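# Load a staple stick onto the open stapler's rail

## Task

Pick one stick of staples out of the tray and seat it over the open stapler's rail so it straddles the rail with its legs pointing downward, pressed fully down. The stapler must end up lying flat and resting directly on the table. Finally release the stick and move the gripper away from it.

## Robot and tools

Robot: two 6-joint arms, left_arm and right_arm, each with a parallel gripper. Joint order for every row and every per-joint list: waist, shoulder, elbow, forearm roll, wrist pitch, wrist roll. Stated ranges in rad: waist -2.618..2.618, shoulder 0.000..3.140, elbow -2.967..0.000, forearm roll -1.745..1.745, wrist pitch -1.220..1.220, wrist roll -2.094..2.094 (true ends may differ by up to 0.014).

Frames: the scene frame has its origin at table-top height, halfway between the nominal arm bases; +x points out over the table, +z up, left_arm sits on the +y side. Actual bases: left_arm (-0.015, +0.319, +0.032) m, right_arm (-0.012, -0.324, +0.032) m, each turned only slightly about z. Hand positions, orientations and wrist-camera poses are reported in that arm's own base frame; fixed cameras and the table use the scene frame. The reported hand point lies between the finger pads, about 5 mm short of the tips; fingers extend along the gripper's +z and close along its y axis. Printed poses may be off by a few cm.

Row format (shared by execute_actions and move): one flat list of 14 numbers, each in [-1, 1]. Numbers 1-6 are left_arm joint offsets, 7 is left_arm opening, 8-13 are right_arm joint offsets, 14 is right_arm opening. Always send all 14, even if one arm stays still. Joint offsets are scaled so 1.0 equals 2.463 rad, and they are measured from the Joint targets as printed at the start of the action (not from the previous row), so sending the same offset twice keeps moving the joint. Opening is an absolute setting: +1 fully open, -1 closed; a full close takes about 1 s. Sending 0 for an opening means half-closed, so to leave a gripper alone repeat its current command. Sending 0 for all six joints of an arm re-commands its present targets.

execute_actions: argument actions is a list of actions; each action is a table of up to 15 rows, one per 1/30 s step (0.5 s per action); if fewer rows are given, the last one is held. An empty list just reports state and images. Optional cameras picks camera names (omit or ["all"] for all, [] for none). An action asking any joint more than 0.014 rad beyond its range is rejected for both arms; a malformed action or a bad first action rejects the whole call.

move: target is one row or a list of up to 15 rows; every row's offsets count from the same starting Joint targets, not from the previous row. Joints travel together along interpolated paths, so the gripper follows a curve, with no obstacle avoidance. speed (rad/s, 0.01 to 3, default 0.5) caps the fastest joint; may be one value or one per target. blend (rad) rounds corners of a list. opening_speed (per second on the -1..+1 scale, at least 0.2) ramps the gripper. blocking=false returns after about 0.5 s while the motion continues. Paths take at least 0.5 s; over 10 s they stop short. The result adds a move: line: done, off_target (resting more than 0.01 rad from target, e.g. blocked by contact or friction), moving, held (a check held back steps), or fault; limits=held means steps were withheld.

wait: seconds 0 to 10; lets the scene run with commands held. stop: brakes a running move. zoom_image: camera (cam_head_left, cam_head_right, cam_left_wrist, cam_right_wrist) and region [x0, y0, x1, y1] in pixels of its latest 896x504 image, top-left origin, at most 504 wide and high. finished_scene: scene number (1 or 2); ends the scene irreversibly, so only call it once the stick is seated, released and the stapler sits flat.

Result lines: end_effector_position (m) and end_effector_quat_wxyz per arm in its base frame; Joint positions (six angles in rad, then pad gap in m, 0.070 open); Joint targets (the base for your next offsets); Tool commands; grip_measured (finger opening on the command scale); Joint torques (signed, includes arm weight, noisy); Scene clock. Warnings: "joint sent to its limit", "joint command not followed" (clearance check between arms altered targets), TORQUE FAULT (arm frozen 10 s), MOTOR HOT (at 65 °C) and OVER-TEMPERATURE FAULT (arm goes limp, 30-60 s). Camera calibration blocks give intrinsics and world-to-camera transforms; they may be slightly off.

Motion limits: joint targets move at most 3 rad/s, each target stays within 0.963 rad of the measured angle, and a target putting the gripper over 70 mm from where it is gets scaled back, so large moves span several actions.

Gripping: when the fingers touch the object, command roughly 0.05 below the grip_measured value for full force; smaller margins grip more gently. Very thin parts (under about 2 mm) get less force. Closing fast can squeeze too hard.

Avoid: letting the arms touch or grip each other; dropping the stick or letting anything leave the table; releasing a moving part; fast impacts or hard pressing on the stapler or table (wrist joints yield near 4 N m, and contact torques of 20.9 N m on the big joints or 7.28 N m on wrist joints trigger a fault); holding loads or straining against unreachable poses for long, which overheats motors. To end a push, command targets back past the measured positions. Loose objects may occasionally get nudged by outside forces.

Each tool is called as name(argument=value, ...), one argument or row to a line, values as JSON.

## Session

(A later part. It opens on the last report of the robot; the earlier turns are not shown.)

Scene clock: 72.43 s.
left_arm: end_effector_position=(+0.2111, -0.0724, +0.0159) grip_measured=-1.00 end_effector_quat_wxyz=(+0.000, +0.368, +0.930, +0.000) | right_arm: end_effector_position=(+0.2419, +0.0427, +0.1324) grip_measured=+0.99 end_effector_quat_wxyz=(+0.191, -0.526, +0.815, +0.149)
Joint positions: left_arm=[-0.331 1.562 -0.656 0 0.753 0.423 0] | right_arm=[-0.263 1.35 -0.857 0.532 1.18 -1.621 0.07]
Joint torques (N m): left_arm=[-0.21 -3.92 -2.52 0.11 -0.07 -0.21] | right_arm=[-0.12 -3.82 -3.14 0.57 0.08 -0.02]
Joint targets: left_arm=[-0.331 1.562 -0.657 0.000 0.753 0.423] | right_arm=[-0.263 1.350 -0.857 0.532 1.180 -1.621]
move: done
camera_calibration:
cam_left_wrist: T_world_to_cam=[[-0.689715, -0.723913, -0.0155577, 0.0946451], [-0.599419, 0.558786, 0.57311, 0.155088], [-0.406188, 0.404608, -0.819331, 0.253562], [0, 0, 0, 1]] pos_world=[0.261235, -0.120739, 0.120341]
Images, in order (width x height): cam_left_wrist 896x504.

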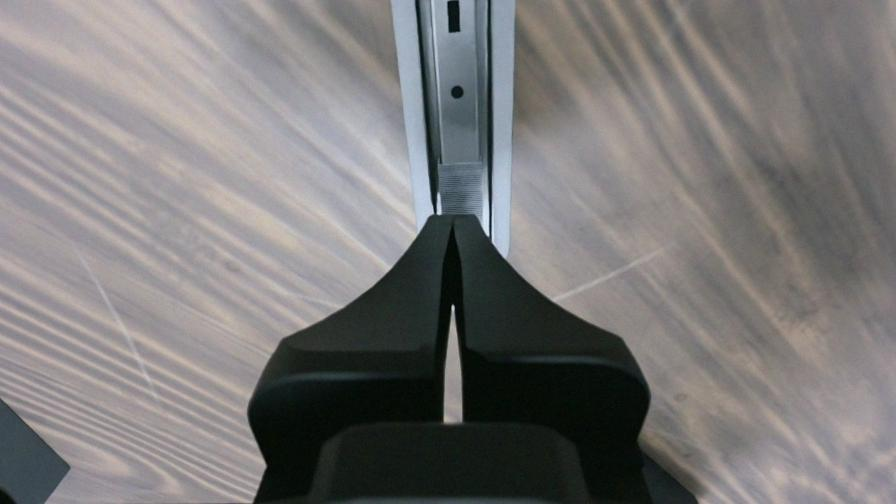

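move(
  target=[-0.0029,0.0142,0.0093,0,-0.0235,0,-1,0,0,0,0,0,0,1],
  speed=0.07,
  cameras=[],
)

move(
  target=[0,0.0024,0.0015,0,-0.0039,0,-1,0,0,0,0,0,0,1],
  speed=0.05,
  cameras=["cam_left_wrist"],
)

move(
  target=[0,0.0015,0.001,0,-0.0024,0,-1,0,0,0,0,0,0,1],
  speed=0.05,
  cameras=["cam_left_wrist"],
)

Scene clock: 76.33 s.
left_arm: end_effector_position=(+0.2106, -0.0741, +0.0040) grip_measured=-1.00 end_effector_quat_wxyz=(+0.000, +0.372, +0.928, +0.000) | right_arm: end_effector_position=(+0.2419, +0.0427, +0.1324) grip_measured=+0.99 end_effector_quat_wxyz=(+0.191, -0.526, +0.815, +0.149)
Joint positions: left_arm=[-0.338 1.597 -0.633 0 0.694 0.423 0] | right_arm=[-0.263 1.35 -0.857 0.532 1.18 -1.621 0.07]
Joint torques (N m): left_arm=[-0.35 -3.82 -2.52 0.1 0.03 -0.19] | right_arm=[0.04 -4.11 -3.23 0.55 0.1 -0.03]
Joint targets: left_arm=[-0.338 1.597 -0.634 0.000 0.695 0.423] | right_arm=[-0.263 1.350 -0.857 0.532 1.180 -1.621]
move: done
No camera images: "cameras" was empty.

Scene clock: 77.03 s.
left_arm: end_effector_position=(+0.2107, -0.0741, +0.0021) grip_measured=-1.00 end_effector_quat_wxyz=(+0.000, +0.372, +0.928, +0.000) | right_arm: end_effector_position=(+0.2419, +0.0427, +0.1324) grip_measured=+0.99 end_effector_quat_wxyz=(+0.191, -0.526, +0.815, +0.149)
Joint positions: left_arm=[-0.338 1.603 -0.63 0 0.686 0.423 0] | right_arm=[-0.263 1.35 -0.857 0.532 1.18 -1.621 0.07]
Joint torques (N m): left_arm=[-0.22 -3.61 -2.33 0.09 -0.05 -0.18] | right_arm=[0.18 -4.13 -3.17 0.54 0.11 0]
Joint targets: left_arm=[-0.338 1.603 -0.630 0.000 0.685 0.423] | right_arm=[-0.263 1.350 -0.857 0.532 1.180 -1.621]
move: done
camera_calibration:
cam_left_wrist: T_world_to_cam=[[-0.695133, -0.718702, -0.0160758, 0.0944662], [-0.595831, 0.563492, 0.572243, 0.163249], [-0.402213, 0.407363, -0.819927, 0.242144], [0, 0, 0, 1]] pos_world=[0.260329, -0.122737, 0.106641]
Images, in order (width x height): cam_left_wrist 896x504.

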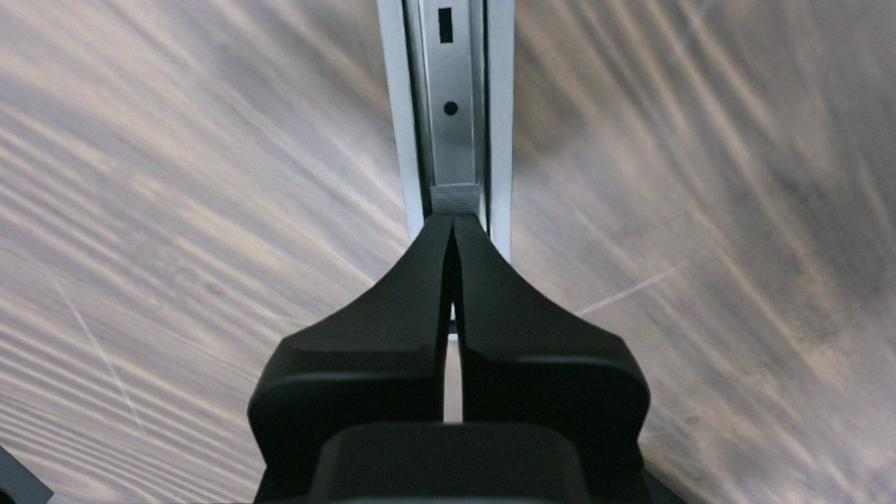

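Scene clock: 77.73 s.
left_arm: end_effector_position=(+0.2106, -0.0740, +0.0010) grip_measured=-1.00 end_effector_quat_wxyz=(+0.000, +0.372, +0.928, +0.000) | right_arm: end_effector_position=(+0.2419, +0.0427, +0.1324) grip_measured=+0.99 end_effector_quat_wxyz=(+0.191, -0.526, +0.815, +0.149)
Joint positions: left_arm=[-0.338 1.605 -0.628 0 0.68 0.423 0] | right_arm=[-0.263 1.35 -0.857 0.532 1.18 -1.621 0.07]
Joint torques (N m): left_arm=[-0.09 -3.33 -2.08 0.09 -0.18 -0.18] | right_arm=[0.12 -3.88 -3.17 0.55 0.1 0]
Joint targets: left_arm=[-0.338 1.606 -0.627 0.000 0.679 0.423] | right_arm=[-0.263 1.350 -0.857 0.532 1.180 -1.621]
move: done
camera_calibration:
cam_left_wrist: T_world_to_cam=[[-0.695158, -0.718676, -0.0161306, 0.0944662], [-0.595926, 0.563586, 0.572051, 0.163818], [-0.402029, 0.407279, -0.820059, 0.241117], [0, 0, 0, 1]] pos_world=[0.260228, -0.122637, 0.105541]
Images, in order (width x height): cam_left_wrist 896x504.

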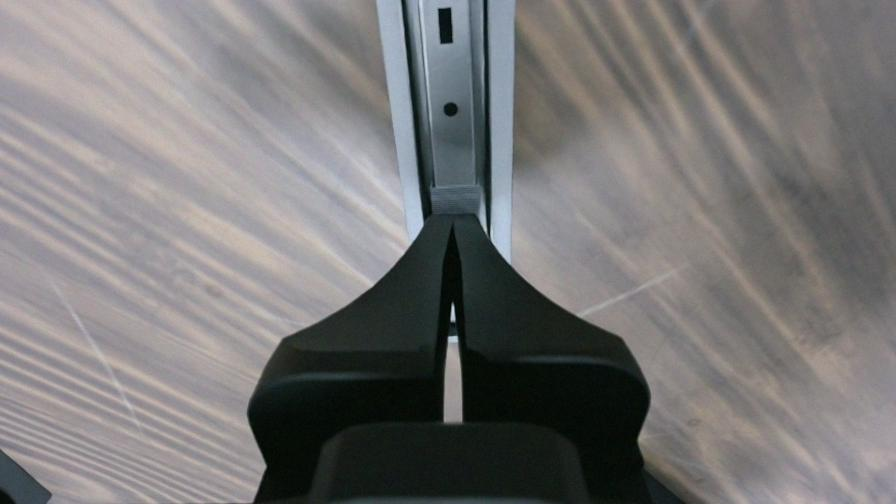

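move(
  target=[0,0.0015,0.001,0,-0.0024,0,-1,0,0,0,0,0,0,1],
  speed=0.05,
  cameras=[],
)

move(
  target=[0,0.0013,0.0008,0,-0.0021,0,-1,0,0,0,0,0,0,1],
  speed=0.05,
  cameras=[],
)

Scene clock: 79.63 s.
left_arm: end_effector_position=(+0.2118, -0.0745, +0.0006) grip_measured=-1.00 end_effector_quat_wxyz=(+0.003, +0.372, +0.928, +0.000) | right_arm: end_effector_position=(+0.2419, +0.0427, +0.1324) grip_measured=+0.99 end_effector_quat_wxyz=(+0.191, -0.526, +0.815, +0.149)
Joint positions: left_arm=[-0.338 1.607 -0.628 0 0.673 0.423 0] | right_arm=[-0.263 1.35 -0.857 0.532 1.18 -1.621 0.07]
Joint torques (N m): left_arm=[0.31 0.46 0.68 -0.08 -0.25 -0.15] | right_arm=[0.02 -3.98 -3.22 0.58 0.11 -0.04]
Joint targets: left_arm=[-0.338 1.610 -0.625 0.000 0.673 0.423] | right_arm=[-0.263 1.350 -0.857 0.532 1.180 -1.621]
move: done
No camera images: "cameras" was empty.

Scene clock: 80.33 s.
left_arm: end_effector_position=(+0.2120, -0.0746, +0.0001) grip_measured=-1.00 end_effector_quat_wxyz=(+0.004, +0.372, +0.928, +0.000) | right_arm: end_effector_position=(+0.2419, +0.0427, +0.1324) grip_measured=+0.99 end_effector_quat_wxyz=(+0.191, -0.526, +0.815, +0.149)
Joint positions: left_arm=[-0.338 1.608 -0.626 0 0.668 0.423 0] | right_arm=[-0.263 1.35 -0.857 0.532 1.18 -1.621 0.07]
Joint torques (N m): left_arm=[0.4 5.42 4.66 -0.04 -0.35 -0.13] | right_arm=[-0.21 -3.99 -3.36 0.57 0.12 -0.02]
Joint targets: left_arm=[-0.338 1.613 -0.623 0.000 0.668 0.423] | right_arm=[-0.263 1.350 -0.857 0.532 1.180 -1.621]
move: done
No camera images: "cameras" was empty.

move(
  target=[
    [0,-0.0207,-0.0138,0,0.0345,0,-1,0,0,0,0,0,0,1],
    [0,-0.0557,-0.0436,0,0.0993,0,-1,0,0,0,0,0,0,1],
    [0.2,-0.2083,-0.1125,0,-0.0276,0,-1,0,0,0,0,0,0,1],
  ],
  speed=[0.12,0.3,0.8],
  blend=[0.02,0.02,0],
  cameras=["cam_left_wrist","cam_head_left","cam_head_right"],
)

zoom_image(
  camera="cam_head_left",
  region=[310, 220, 430, 340],
)

zoom_image(
  camera="cam_head_right",
  region=[310, 220, 430, 340],
)

Scene clock: 85.10 s.
left_arm: end_effector_position=(+0.3219, +0.0503, +0.2411) grip_measured=-1.00 end_effector_quat_wxyz=(+0.399, +0.122, +0.901, +0.119) | right_arm: end_effector_position=(+0.2419, +0.0427, +0.1324) grip_measured=+0.99 end_effector_quat_wxyz=(+0.191, -0.526, +0.815, +0.149)
Joint positions: left_arm=[0.155 1.1 -0.901 0 0.6 0.423 0] | right_arm=[-0.263 1.35 -0.857 0.532 1.18 -1.621 0.07]
Joint torques (N m): left_arm=[-0.44 -1.96 -3.95 -0.04 -0.46 0.11] | right_arm=[-0.01 -3.86 -3.35 0.56 0.05 -0.01]
Joint targets: left_arm=[0.154 1.100 -0.900 0.000 0.600 0.423] | right_arm=[-0.263 1.350 -0.857 0.532 1.180 -1.621]
move: done
camera_calibration:
cam_left_wrist: T_world_to_cam=[[-0.117185, -0.938009, -0.3262, 0.16481], [-0.96313, 0.187439, -0.192995, 0.344231], [0.242173, 0.291557, -0.92539, 0.255914], [0, 0, 0, 1]] pos_world=[0.288877, 0.0154581, 0.357016]
Images, in order (width x height): cam_head_left 896x504, cam_head_right 896x504, cam_left_wrist 896x504.

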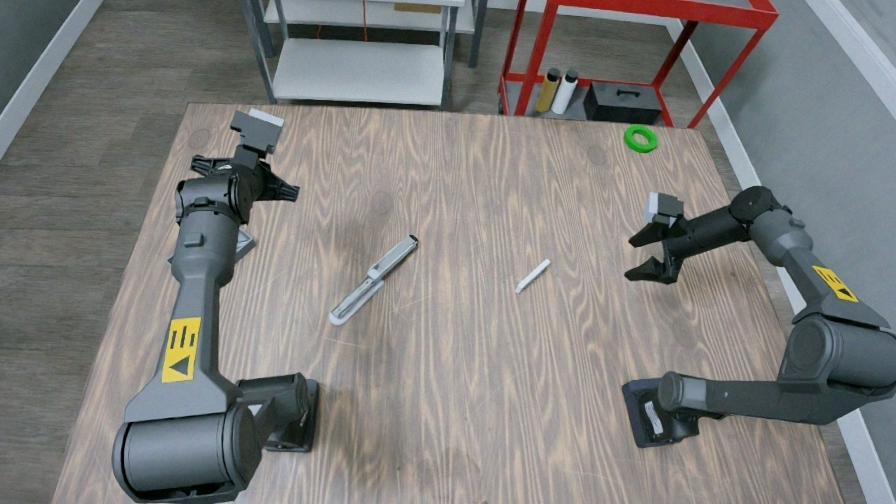

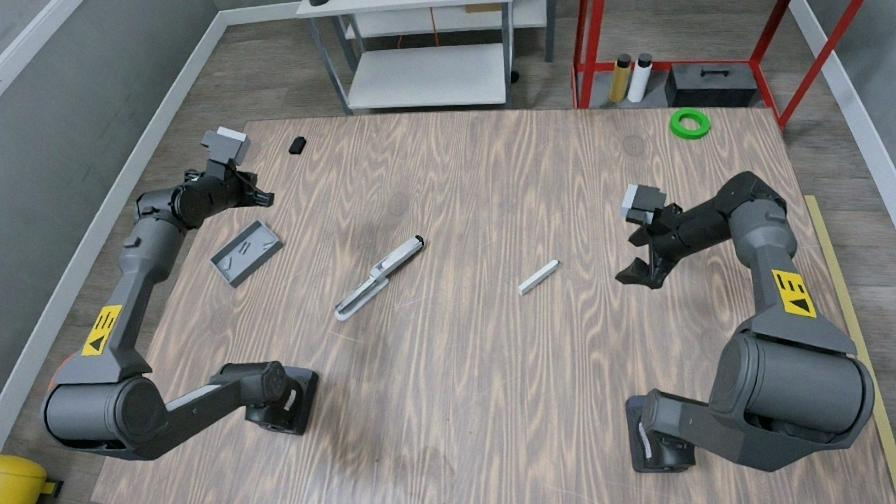

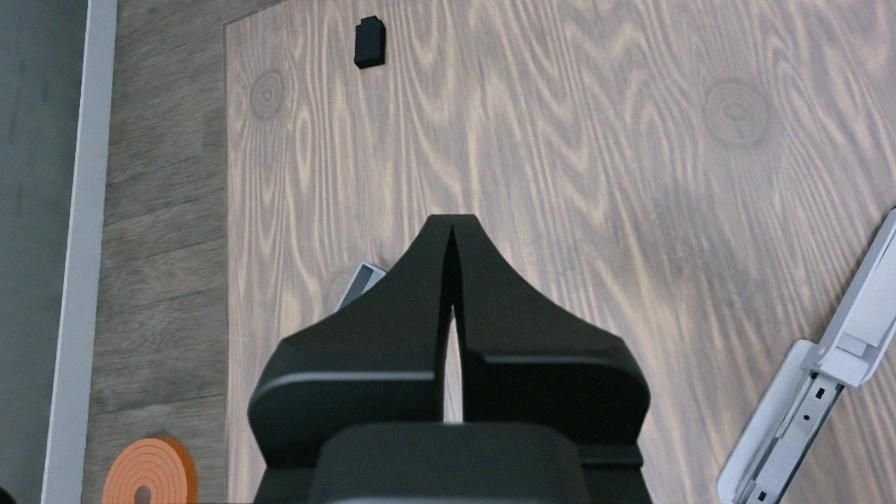

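Scaled by 4.200 from the camera's 896x504 image, which has a finer 1280x720 frame.

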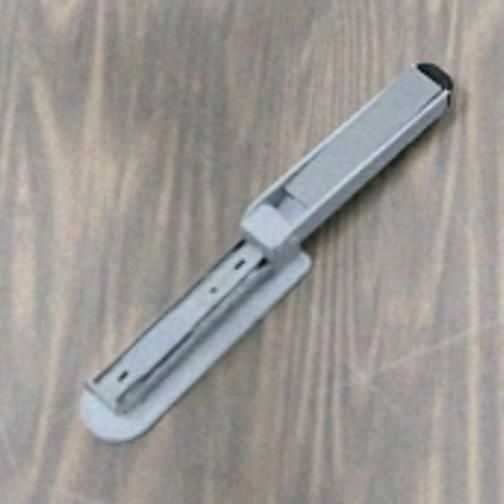

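Scaled by 4.200 from the camera's 896x504 image, which has a finer 1280x720 frame.

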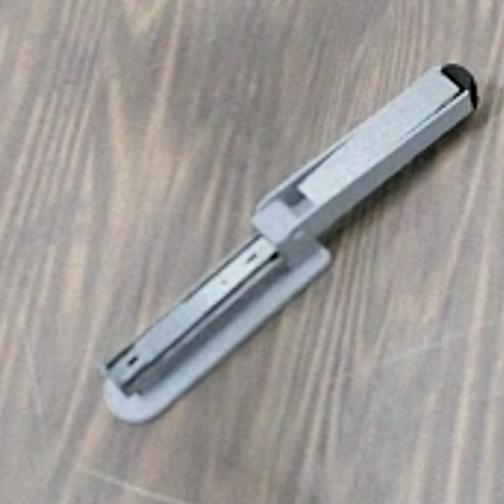

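Seated and aligned on the rail.

finished_scene(
  scene=2,
)

The scene is finished: the task was done.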